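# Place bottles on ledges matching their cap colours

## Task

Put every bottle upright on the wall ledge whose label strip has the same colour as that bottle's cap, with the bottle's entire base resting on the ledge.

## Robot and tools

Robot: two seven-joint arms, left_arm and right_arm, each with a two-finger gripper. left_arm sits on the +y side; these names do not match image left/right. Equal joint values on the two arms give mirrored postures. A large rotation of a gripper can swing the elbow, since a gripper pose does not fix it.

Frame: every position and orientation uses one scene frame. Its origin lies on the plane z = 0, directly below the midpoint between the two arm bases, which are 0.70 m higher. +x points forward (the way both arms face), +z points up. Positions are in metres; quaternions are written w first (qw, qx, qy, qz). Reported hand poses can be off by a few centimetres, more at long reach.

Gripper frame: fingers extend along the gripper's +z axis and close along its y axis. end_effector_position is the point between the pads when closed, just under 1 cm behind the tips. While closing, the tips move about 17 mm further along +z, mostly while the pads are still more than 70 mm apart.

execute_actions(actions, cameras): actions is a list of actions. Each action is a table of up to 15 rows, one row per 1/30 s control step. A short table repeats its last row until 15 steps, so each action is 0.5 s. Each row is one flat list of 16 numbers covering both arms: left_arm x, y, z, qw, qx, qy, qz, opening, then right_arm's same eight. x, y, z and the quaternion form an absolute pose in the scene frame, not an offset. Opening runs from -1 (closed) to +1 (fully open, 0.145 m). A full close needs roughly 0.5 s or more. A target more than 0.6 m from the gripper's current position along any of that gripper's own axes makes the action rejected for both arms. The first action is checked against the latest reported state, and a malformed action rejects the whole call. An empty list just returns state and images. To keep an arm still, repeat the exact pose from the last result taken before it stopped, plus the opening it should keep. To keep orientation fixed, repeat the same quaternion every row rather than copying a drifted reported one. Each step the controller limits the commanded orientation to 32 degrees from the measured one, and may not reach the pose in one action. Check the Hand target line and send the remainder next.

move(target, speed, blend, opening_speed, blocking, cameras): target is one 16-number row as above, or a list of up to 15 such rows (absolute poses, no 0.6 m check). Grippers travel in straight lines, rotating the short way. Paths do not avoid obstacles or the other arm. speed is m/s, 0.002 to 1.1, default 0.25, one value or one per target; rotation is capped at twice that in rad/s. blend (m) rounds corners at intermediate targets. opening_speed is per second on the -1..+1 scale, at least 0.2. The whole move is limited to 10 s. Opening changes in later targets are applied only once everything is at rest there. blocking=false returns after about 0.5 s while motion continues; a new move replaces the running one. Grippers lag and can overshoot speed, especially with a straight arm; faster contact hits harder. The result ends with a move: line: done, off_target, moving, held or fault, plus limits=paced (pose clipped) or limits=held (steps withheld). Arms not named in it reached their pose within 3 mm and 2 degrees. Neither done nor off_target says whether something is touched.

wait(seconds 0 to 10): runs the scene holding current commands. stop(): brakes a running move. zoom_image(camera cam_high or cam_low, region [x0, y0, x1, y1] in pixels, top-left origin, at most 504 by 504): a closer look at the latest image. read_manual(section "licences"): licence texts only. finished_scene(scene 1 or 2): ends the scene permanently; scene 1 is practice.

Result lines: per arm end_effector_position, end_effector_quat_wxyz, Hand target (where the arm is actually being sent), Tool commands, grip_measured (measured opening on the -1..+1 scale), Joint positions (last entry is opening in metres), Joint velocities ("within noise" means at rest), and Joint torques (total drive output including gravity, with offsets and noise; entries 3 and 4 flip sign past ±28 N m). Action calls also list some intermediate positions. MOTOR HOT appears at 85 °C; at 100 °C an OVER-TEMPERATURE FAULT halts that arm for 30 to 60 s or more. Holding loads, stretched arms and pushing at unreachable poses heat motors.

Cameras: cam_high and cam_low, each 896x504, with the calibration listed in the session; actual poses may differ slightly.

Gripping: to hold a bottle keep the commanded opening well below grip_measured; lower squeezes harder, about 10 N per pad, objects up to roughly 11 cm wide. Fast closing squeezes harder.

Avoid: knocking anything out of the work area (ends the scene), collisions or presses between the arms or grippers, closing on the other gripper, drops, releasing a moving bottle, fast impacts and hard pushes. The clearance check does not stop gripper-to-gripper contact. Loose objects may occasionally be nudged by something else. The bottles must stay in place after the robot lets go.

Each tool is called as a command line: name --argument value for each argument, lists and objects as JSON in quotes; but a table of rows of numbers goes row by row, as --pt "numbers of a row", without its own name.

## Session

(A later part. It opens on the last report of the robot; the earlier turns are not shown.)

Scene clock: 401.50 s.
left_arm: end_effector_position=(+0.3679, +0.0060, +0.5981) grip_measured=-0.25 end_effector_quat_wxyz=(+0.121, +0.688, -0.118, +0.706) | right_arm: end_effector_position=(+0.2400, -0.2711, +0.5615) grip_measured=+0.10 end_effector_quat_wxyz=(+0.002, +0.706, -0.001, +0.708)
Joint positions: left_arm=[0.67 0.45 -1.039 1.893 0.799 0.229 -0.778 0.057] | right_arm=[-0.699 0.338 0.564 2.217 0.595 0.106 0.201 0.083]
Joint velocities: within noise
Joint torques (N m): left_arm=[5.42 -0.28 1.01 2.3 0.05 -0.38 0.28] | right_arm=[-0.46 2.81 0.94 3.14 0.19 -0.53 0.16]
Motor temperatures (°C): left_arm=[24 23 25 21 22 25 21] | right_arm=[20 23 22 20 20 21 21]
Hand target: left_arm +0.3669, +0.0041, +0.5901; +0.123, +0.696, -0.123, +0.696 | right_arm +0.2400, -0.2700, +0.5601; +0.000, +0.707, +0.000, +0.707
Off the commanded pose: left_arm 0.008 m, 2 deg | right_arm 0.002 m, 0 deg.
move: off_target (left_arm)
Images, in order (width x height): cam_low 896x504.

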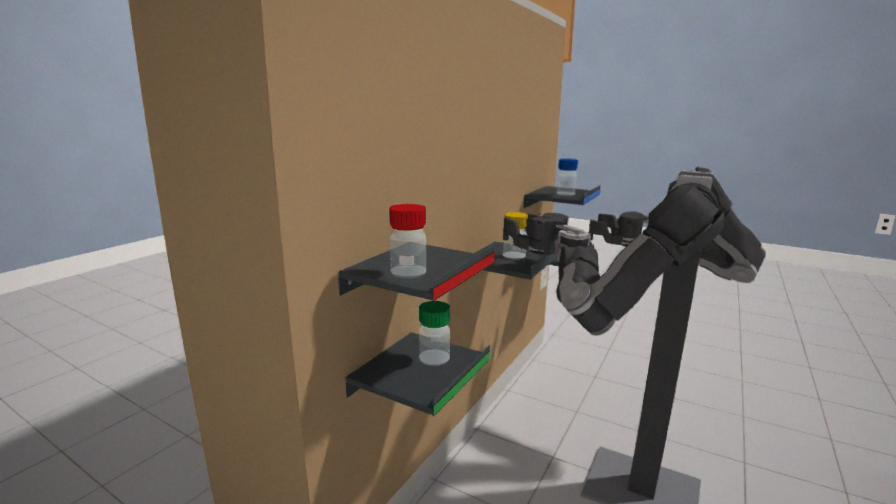

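move --pt "0.367 0.005 0.598 0.1228 0.6964 -0.1228 0.6964 -0.8 0.24 -0.27 0.56 0 0.7071 0 0.7071 0.1" --pt "0.367 0.005 0.598 0.1228 0.6964 -0.1228 0.6964 0.08 0.24 -0.27 0.56 0 0.7071 0 0.7071 0.1" --pt "0.282 0.036 0.602 0.1228 0.6964 -0.1228 0.6964 0.08 0.24 -0.27 0.56 0 0.7071 0 0.7071 0.1" --pt "0.25 0.23 0.58 0 0.7071 0 0.7071 0.08 0.24 -0.22 0.57 0 0.7071 0 0.7071 0.1" --speed '[0.04,0.05,0.12,0.2]' --opening_speed 0.6

move --pt "0.24 0.29 0.56 0 0.7071 0 0.7071 0.08 0.275 -0.10 0.597 -0.0923 0.701 0.0923 0.701 0.1" --pt "0.24 0.29 0.56 0 0.7071 0 0.7071 0.08 0.295 -0.021 0.6 -0.1228 0.6964 0.1228 0.6964 0.1" --speed '[0.15,0.12]'

zoom_image --camera "cam_low" --region '[440, 180, 640, 330]'

zoom_image --camera "cam_high" --region '[420, 200, 600, 340]'

Scene clock: 419.30 s.
left_arm: end_effector_position=(+0.2505, +0.2292, +0.5816) grip_measured=+0.08 end_effector_quat_wxyz=(+0.000, +0.705, -0.002, +0.709) | right_arm: end_effector_position=(+0.2399, -0.2201, +0.5701) grip_measured=+0.10 end_effector_quat_wxyz=(-0.001, +0.706, +0.002, +0.708)
Joint positions: left_arm=[-0.083 1.672 -0.875 2.371 0.831 -0.694 -1.033 0.082] | right_arm=[-0.69 0.249 0.362 2.377 0.421 0.173 0.064 0.083]
Joint velocities: within noise
Joint torques (N m): left_arm=[1.96 4.95 0.94 2.5 -0.18 -0.47 0.07] | right_arm=[0.15 1.33 0.59 4.36 0.11 -0.3 -0.14]
Motor temperatures (°C): left_arm=[23 23 24 21 21 25 21] | right_arm=[20 23 22 20 20 21 21]
Hand target: left_arm +0.2500, +0.2300, +0.5800; +0.000, +0.707, +0.000, +0.707 | right_arm +0.2400, -0.2201, +0.5699; +0.000, +0.707, +0.000, +0.707
Off the commanded pose: left_arm 0.002 m, 0 deg | right_arm 0.000 m, 0 deg.
move: done

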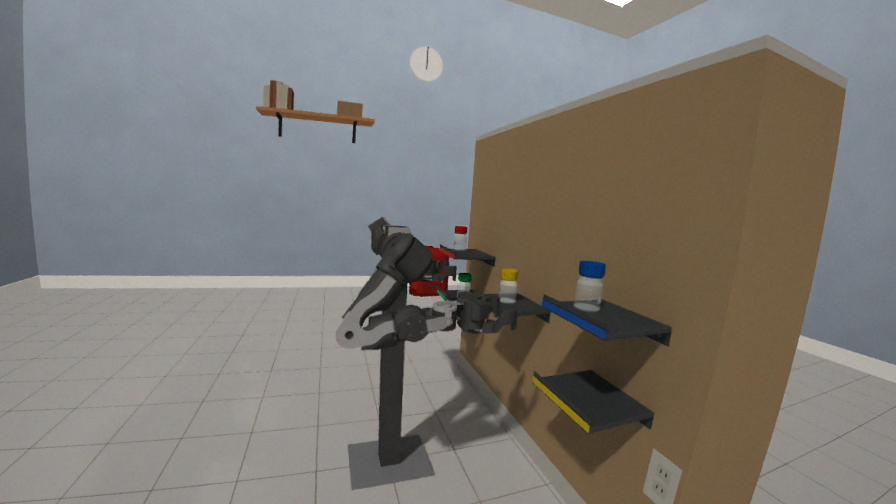

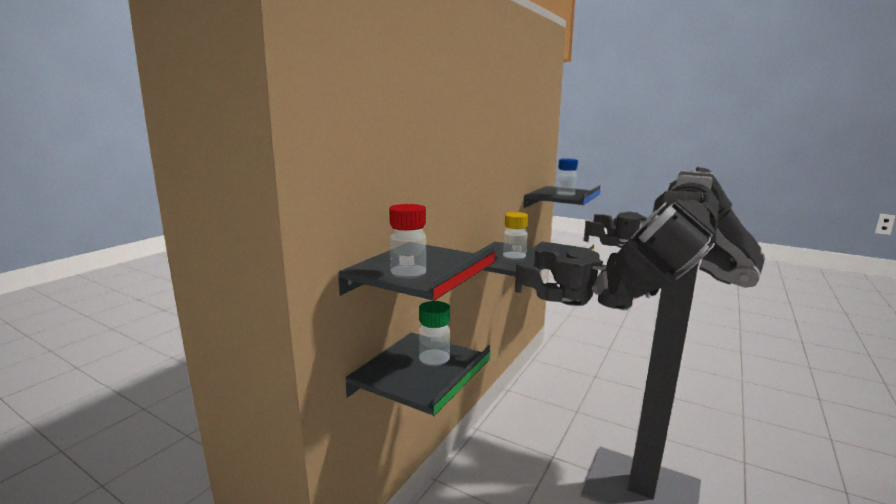

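Scene clock: 421.30 s.
left_arm: end_effector_position=(+0.2407, +0.2887, +0.5607) grip_measured=+0.08 end_effector_quat_wxyz=(-0.028, +0.739, -0.003, +0.674) | right_arm: end_effector_position=(+0.2945, -0.0198, +0.6017) grip_measured=+0.10 end_effector_quat_wxyz=(-0.126, +0.694, +0.124, +0.698)
Joint positions: left_arm=[0.566 1.824 -1.564 2.222 1.064 -0.788 -0.671 0.082] | right_arm=[-0.059 0.048 -0.504 2.253 0.017 0.6 -0.16 0.083]
Joint velocities: within noise
Joint torques (N m): left_arm=[2.2 5.66 0.98 1.31 -0.05 -0.55 0.22] | right_arm=[1.96 -1.52 0.16 3.49 -0.02 -0.31 -0.11]
Motor temperatures (°C): left_arm=[23 23 24 21 21 25 21] | right_arm=[20 23 22 20 20 21 21]
Hand target: left_arm +0.2403, +0.2897, +0.5602; -0.029, +0.739, -0.004, +0.673 | right_arm +0.2950, -0.0209, +0.6000; -0.123, +0.696, +0.123, +0.696
Off the commanded pose: left_arm 0.002 m, 6 deg | right_arm 0.002 m, 1 deg.
joint sent to its limit (left arm) — joint 3 (upper arm roll), lower limit; joint 6 (wrist pitch), lower limit. The joint targets are off in orientation, not in position.
move: off_target (left_arm)

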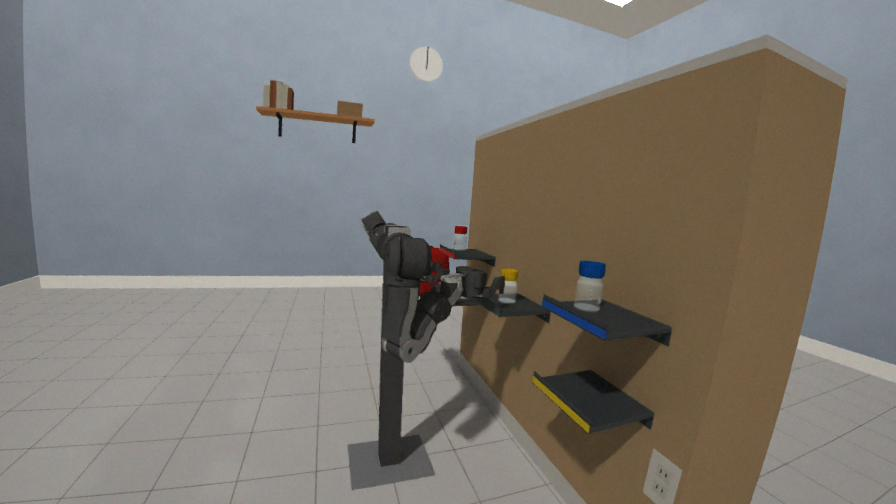

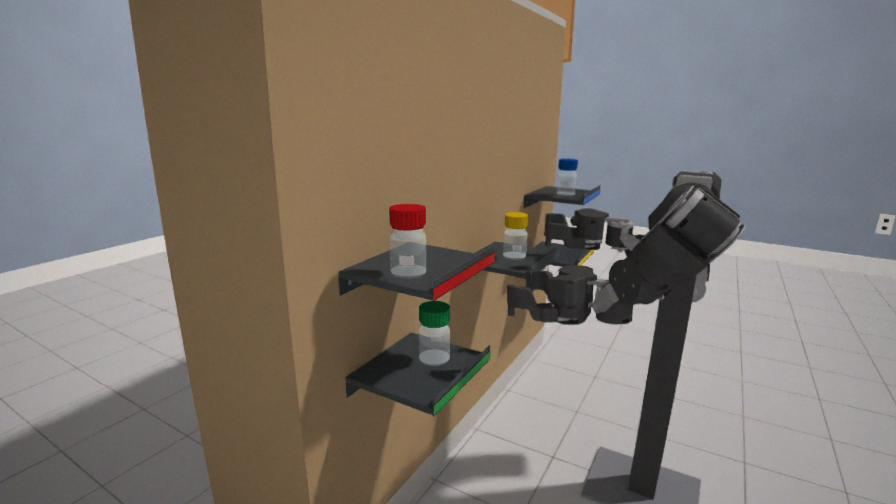

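Scaled by 2.520 from the camera's 896x504 image, which has a finer 1280x720 frame.

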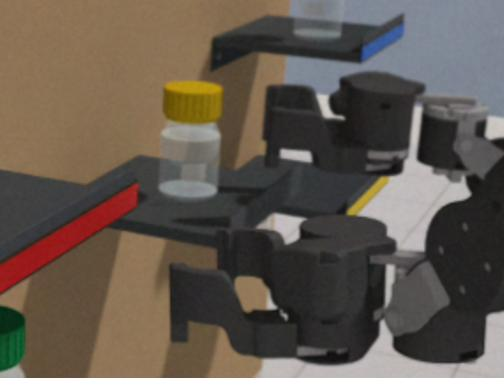

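Scaled by 2.800 from the camera's 896x504 image, which has a finer 1280x720 frame.

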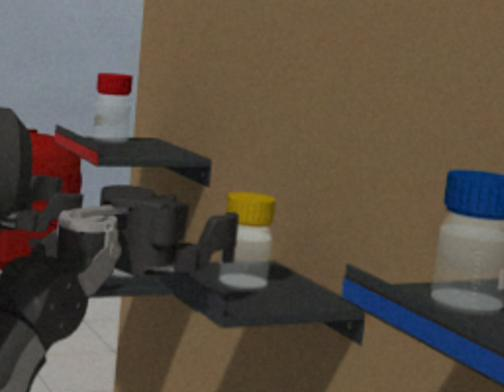

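move --pt "0.24 0.29 0.56 -0.028 0.739 -0.003 0.674 0.08 0.366 0.009 0.599 -0.1228 0.6964 0.1228 0.6964 0.12" --pt "0.24 0.29 0.56 -0.028 0.739 -0.003 0.674 0.08 0.366 0.009 0.599 -0.1228 0.6964 0.1228 0.6964 -0.8" --speed '[0.1,0.1]' --opening_speed 0.7

zoom_image --camera "cam_low" --region '[440, 180, 640, 330]'

zoom_image --camera "cam_high" --region '[420, 200, 600, 340]'

Scene clock: 434.27 s.
left_arm: end_effector_position=(+0.2406, +0.2889, +0.5607) grip_measured=+0.08 end_effector_quat_wxyz=(-0.028, +0.739, -0.003, +0.674) | right_arm: end_effector_position=(+0.3660, +0.0092, +0.5995) grip_measured=-0.24 end_effector_quat_wxyz=(-0.122, +0.696, +0.123, +0.696)
Joint positions: left_arm=[0.566 1.824 -1.564 2.222 1.064 -0.788 -0.671 0.082] | right_arm=[0.245 -0.083 -0.478 1.882 0.046 0.566 -0.16 0.058]
Joint velocities: within noise
Joint torques (N m): left_arm=[2.02 5.63 0.98 1.55 -0.05 -0.55 0.16] | right_arm=[3.92 -2.12 0.25 3.81 0.11 -0.54 0.05]
Motor temperatures (°C): left_arm=[22 24 24 21 21 25 21] | right_arm=[21 23 22 21 20 21 21]
Hand target: left_arm +0.2401, +0.2898, +0.5601; -0.029, +0.740, -0.003, +0.672 | right_arm +0.3660, +0.0091, +0.5991; -0.123, +0.696, +0.123, +0.696
Off the commanded pose: left_arm 0.001 m, 0 deg | right_arm 0.001 m, 0 deg.
joint sent to its limit (left arm) — joint 3 (upper arm roll), lower limit; joint 6 (wrist pitch), lower limit. The joint targets still meet the commanded pose.
move: done

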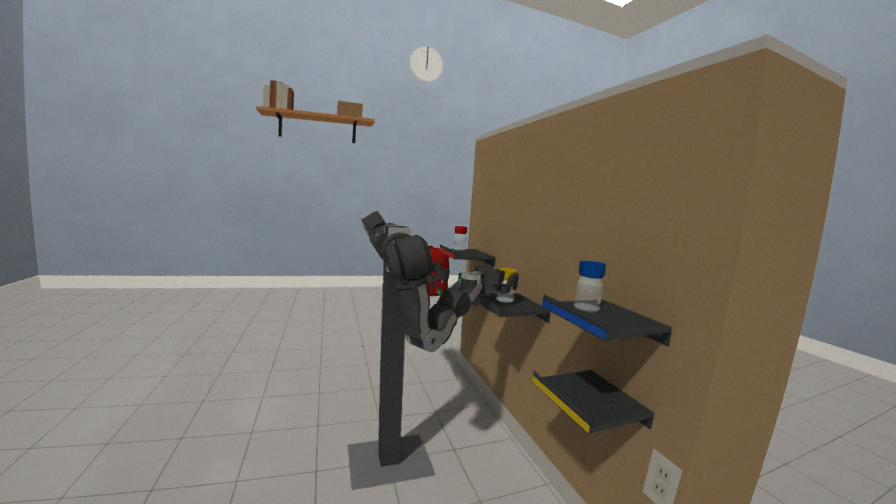

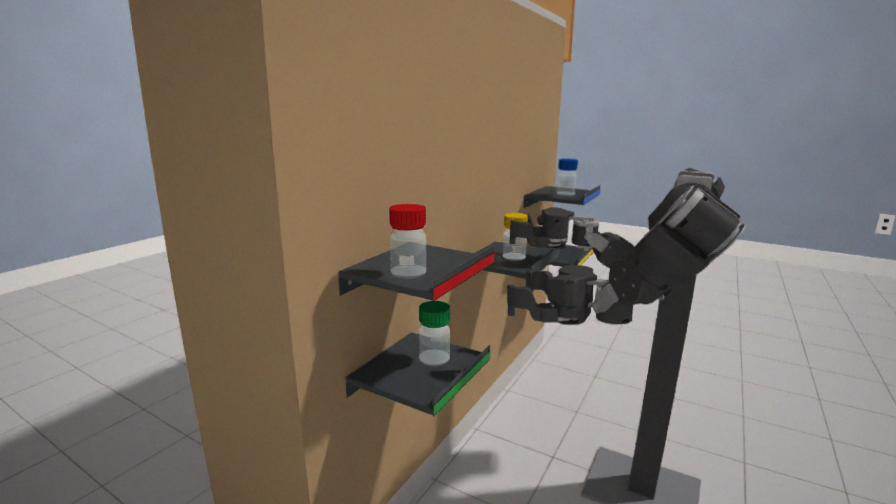

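Scaled by 2.520 from the camera's 896x504 image, which has a finer 1280x720 frame.

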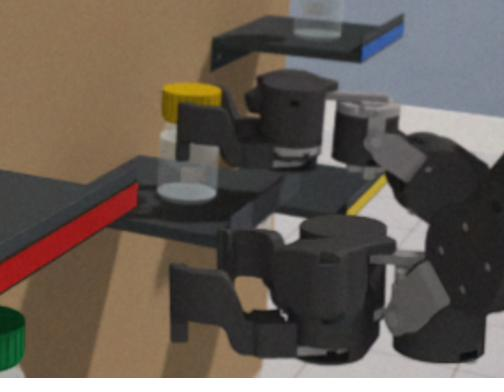

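Scaled by 2.800 from the camera's 896x504 image, which has a finer 1280x720 frame.

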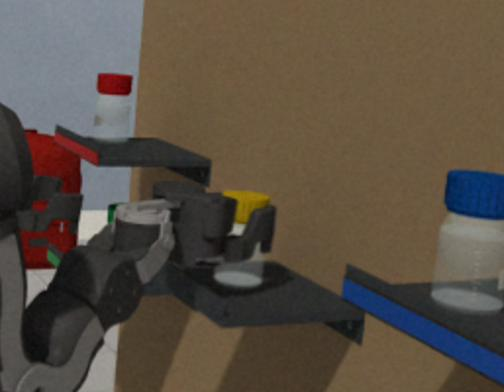

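move --pt "0.24 0.29 0.56 -0.028 0.739 -0.003 0.674 0.08 0.364 0.005 0.625 -0.1228 0.6964 0.1228 0.6964 -0.8" --pt "0.24 0.29 0.56 -0.028 0.739 -0.003 0.674 0.08 0.355 -0.185 0.618 0 0.7071 0 0.7071 -0.8" --pt "0.24 0.29 0.56 -0.028 0.739 -0.003 0.674 0.08 0.355 -0.195 0.54 0 0.7071 0 0.7071 -0.8" --pt "0.24 0.29 0.56 -0.028 0.739 -0.003 0.674 0.08 0.365 -0.385 0.532 0 0.7071 0 0.7071 -0.8" --speed '[0.08,0.13,0.13,0.13]' --blend '[0.01,0.02,0.02,0]'

zoom_image --camera "cam_high" --region '[450, 230, 690, 440]'

Scene clock: 450.87 s.
left_arm: end_effector_position=(+0.2406, +0.2889, +0.5607) grip_measured=+0.08 end_effector_quat_wxyz=(-0.028, +0.739, -0.003, +0.674) | right_arm: end_effector_position=(+0.3645, -0.3857, +0.5281) grip_measured=-0.24 end_effector_quat_wxyz=(+0.002, +0.713, -0.001, +0.701)
Joint positions: left_arm=[0.566 1.824 -1.564 2.222 1.064 -0.788 -0.671 0.082] | right_arm=[0.061 0.633 0.404 1.289 0.538 0.069 0.486 0.058]
Joint velocities: within noise
Joint torques (N m): left_arm=[2.04 5.66 0.96 1.55 -0.05 -0.55 0.16] | right_arm=[4.47 6.16 2.91 4.15 0.54 -0.69 0.18]
Motor temperatures (°C): left_arm=[22 24 24 21 21 25 21] | right_arm=[21 23 22 21 20 21 21]
Hand target: left_arm +0.2401, +0.2898, +0.5601; -0.029, +0.740, -0.003, +0.672 | right_arm +0.3650, -0.3850, +0.5320; +0.000, +0.707, +0.000, +0.707
Off the commanded pose: left_arm 0.001 m, 0 deg | right_arm 0.004 m, 1 deg.
joint sent to its limit (left arm) — joint 3 (upper arm roll), lower limit; joint 6 (wrist pitch), lower limit. The joint targets still meet the commanded pose.
move: off_target (right_arm)

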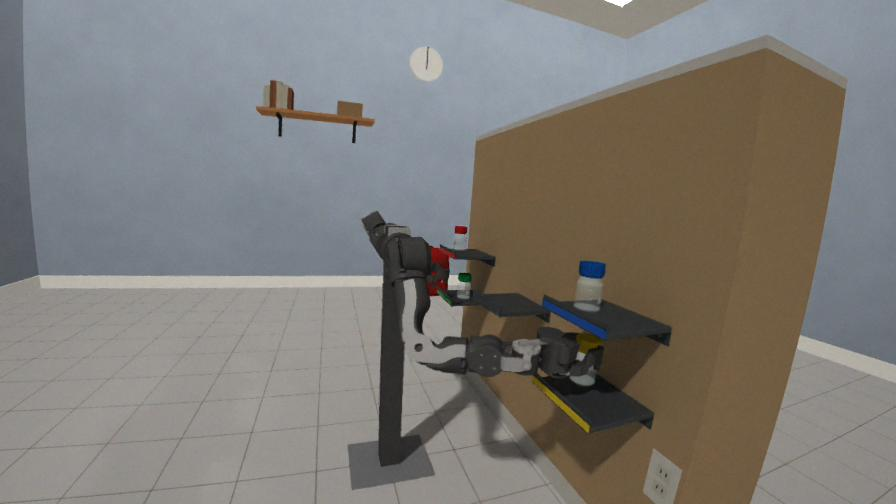

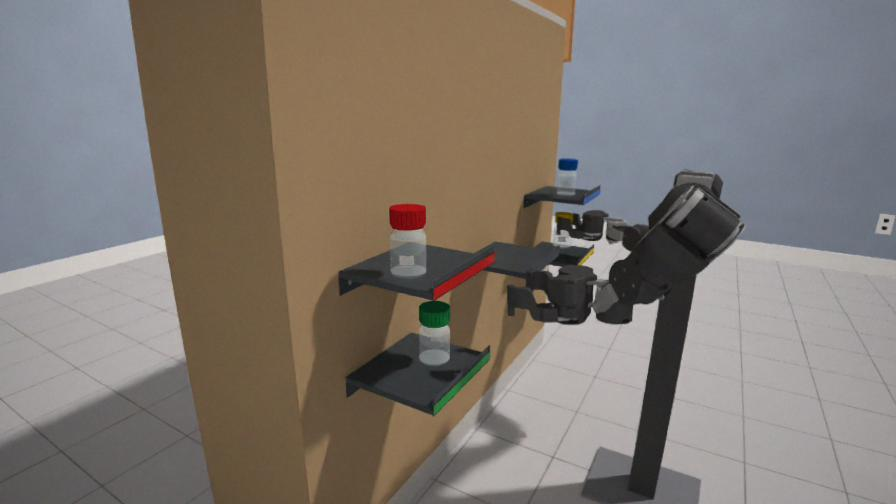

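Scaled by 2.100 from the camera's 896x504 image, which has a finer 1280x720 frame.

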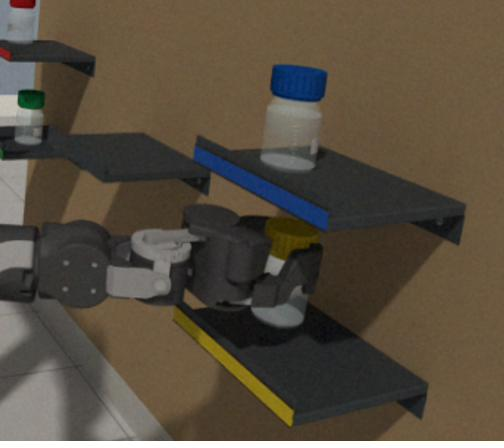

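move --target '[0.24,0.29,0.56,-0.028,0.739,-0.003,0.674,0.08,0.367,-0.385,0.495,0,0.7071,0,0.7071,-0.8]' --speed 0.045

zoom_image --camera "cam_high" --region '[450, 230, 690, 440]'

Scene clock: 455.80 s.
left_arm: end_effector_position=(+0.2406, +0.2889, +0.5607) grip_measured=+0.08 end_effector_quat_wxyz=(-0.028, +0.739, -0.003, +0.674) | right_arm: end_effector_position=(+0.3674, -0.3871, +0.5013) grip_measured=-0.24 end_effector_quat_wxyz=(+0.004, +0.701, +0.001, +0.714)
Joint positions: left_arm=[0.566 1.824 -1.564 2.222 1.064 -0.788 -0.671 0.082] | right_arm=[0.103 0.593 0.372 1.136 0.506 -0.097 0.53 0.058]
Joint velocities: within noise
Joint torques (N m): left_arm=[2.02 5.63 0.96 1.57 -0.05 -0.55 0.16] | right_arm=[3.15 5.74 0.65 2.71 0.37 -0.18 0.05]
Motor temperatures (°C): left_arm=[22 25 24 21 21 25 21] | right_arm=[21 24 22 21 20 21 21]
Hand target: left_arm +0.2401, +0.2898, +0.5601; -0.029, +0.740, -0.003, +0.672 | right_arm +0.3669, -0.3850, +0.4950; +0.000, +0.707, +0.000, +0.707
Off the commanded pose: left_arm 0.001 m, 0 deg | right_arm 0.007 m, 1 deg.
joint sent to its limit (left arm) — joint 3 (upper arm roll), lower limit; joint 6 (wrist pitch), lower limit. The joint targets still meet the commanded pose.
move: off_target (right_arm)

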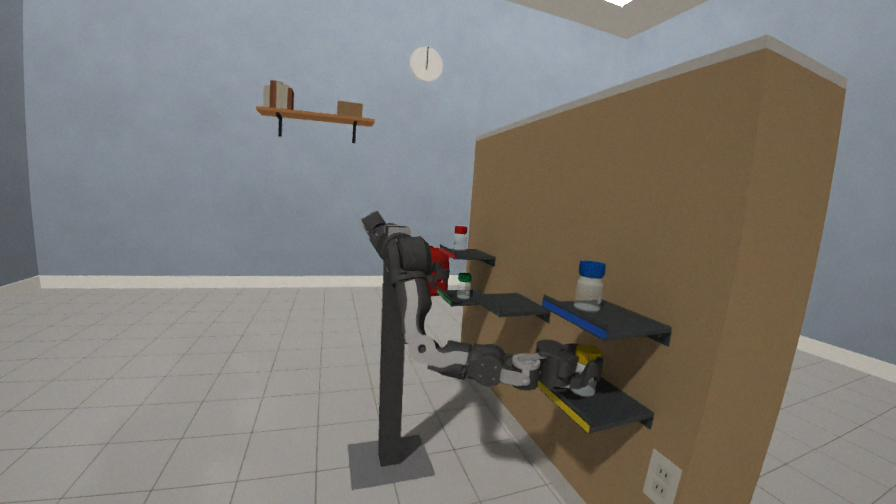

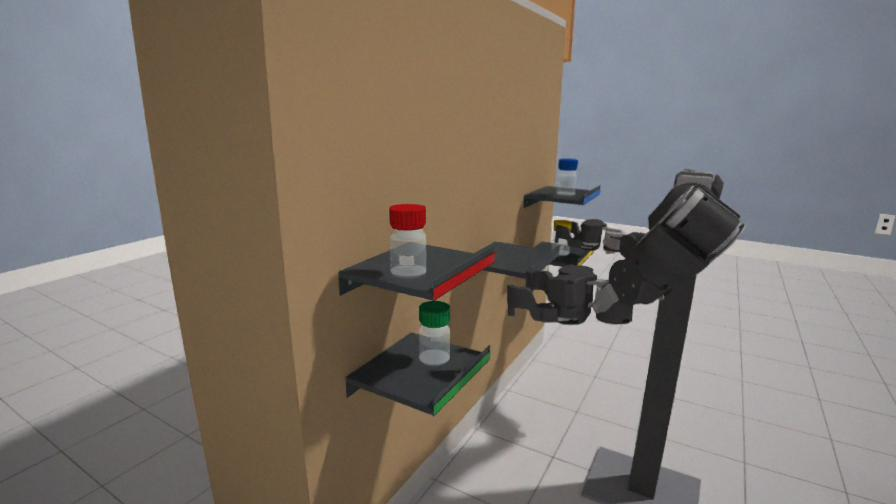

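Scaled by 2.100 from the camera's 896x504 image, which has a finer 1280x720 frame.

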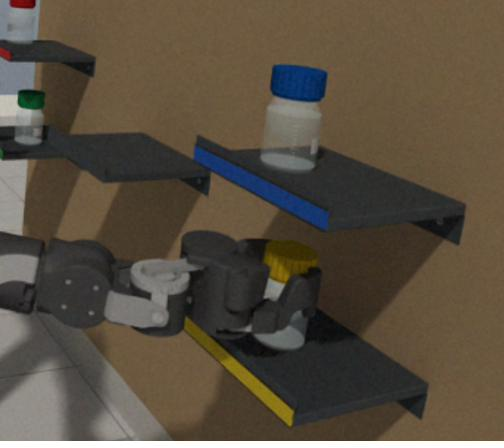

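move --pt "0.24 0.29 0.56 -0.028 0.739 -0.003 0.674 0.08 0.367 -0.386 0.501 0 0.7071 0 0.7071 -0.8" --pt "0.24 0.29 0.56 -0.028 0.739 -0.003 0.674 0.08 0.367 -0.386 0.501 0 0.7071 0 0.7071 0.1" --pt "0.24 0.29 0.56 -0.028 0.739 -0.003 0.674 0.08 0.245 -0.38 0.508 0 0.7071 0 0.7071 0.1" --speed '[0.04,0.05,0.12]' --opening_speed 0.6

zoom_image --camera "cam_high" --region '[450, 210, 690, 440]'

zoom_image --camera "cam_low" --region '[330, 170, 530, 420]'

Scene clock: 469.33 s.
left_arm: end_effector_position=(+0.2406, +0.2889, +0.5607) grip_measured=+0.08 end_effector_quat_wxyz=(-0.028, +0.739, -0.003, +0.674) | right_arm: end_effector_position=(+0.2450, -0.3808, +0.5066) grip_measured=+0.10 end_effector_quat_wxyz=(+0.001, +0.709, -0.003, +0.705)
Joint positions: left_arm=[0.566 1.824 -1.564 2.222 1.064 -0.788 -0.671 0.082] | right_arm=[-0.507 0.486 0.714 1.585 0.679 -0.082 0.607 0.083]
Joint velocities: within noise
Joint torques (N m): left_arm=[2.02 5.63 0.96 1.55 -0.05 -0.55 0.17] | right_arm=[0.3 5.5 3.06 3.78 0.54 -0.43 0.19]
Motor temperatures (°C): left_arm=[22 25 23 21 21 25 21] | right_arm=[21 24 22 21 20 21 21]
Hand target: left_arm +0.2401, +0.2898, +0.5601; -0.029, +0.740, -0.003, +0.672 | right_arm +0.2450, -0.3800, +0.5080; +0.000, +0.707, +0.000, +0.707
Off the commanded pose: left_arm 0.001 m, 0 deg | right_arm 0.002 m, 0 deg.
joint sent to its limit (left arm) — joint 3 (upper arm roll), lower limit; joint 6 (wrist pitch), lower limit. The joint targets still meet the commanded pose.
move: done

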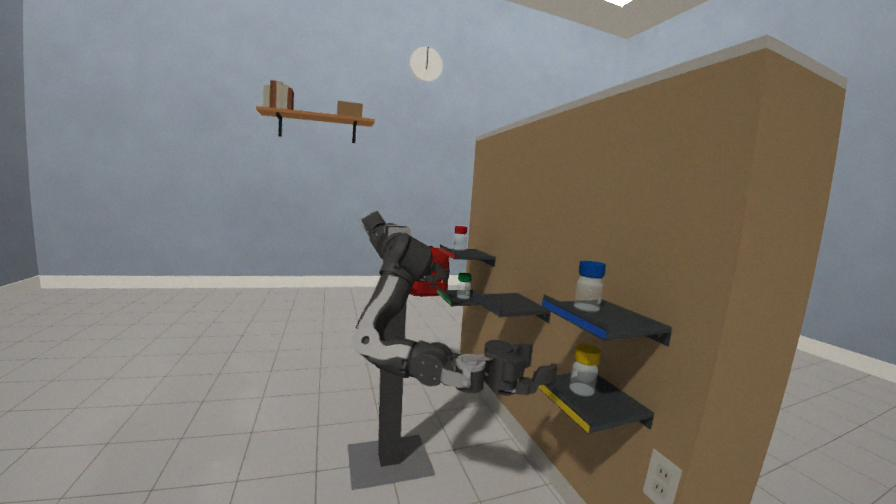

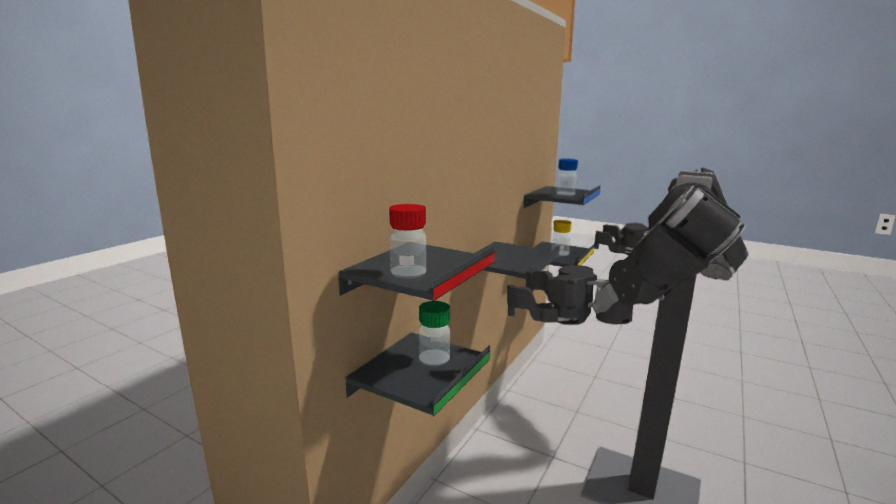

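Scaled by 2.100 from the camera's 896x504 image, which has a finer 1280x720 frame.

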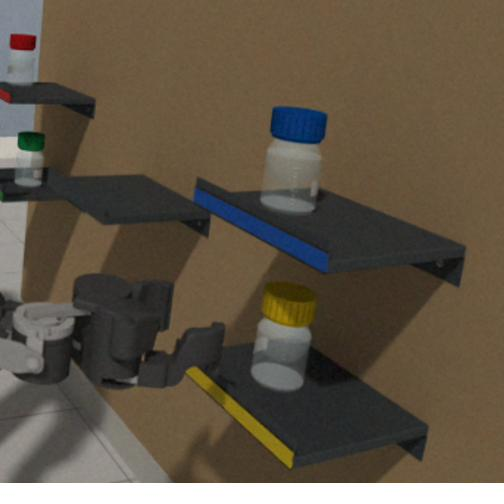

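Scaled by 2.016 from the camera's 896x504 image, which has a finer 1280x720 frame.

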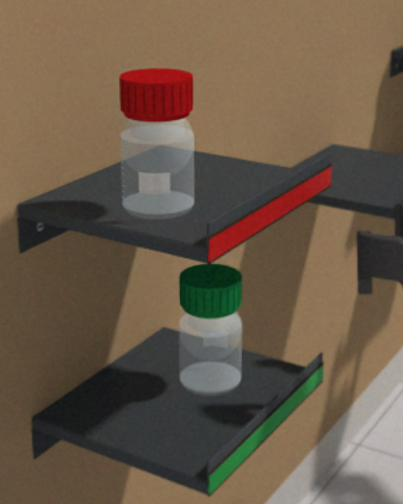

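finished_scene --scene 2

The scene is finished: the task was done.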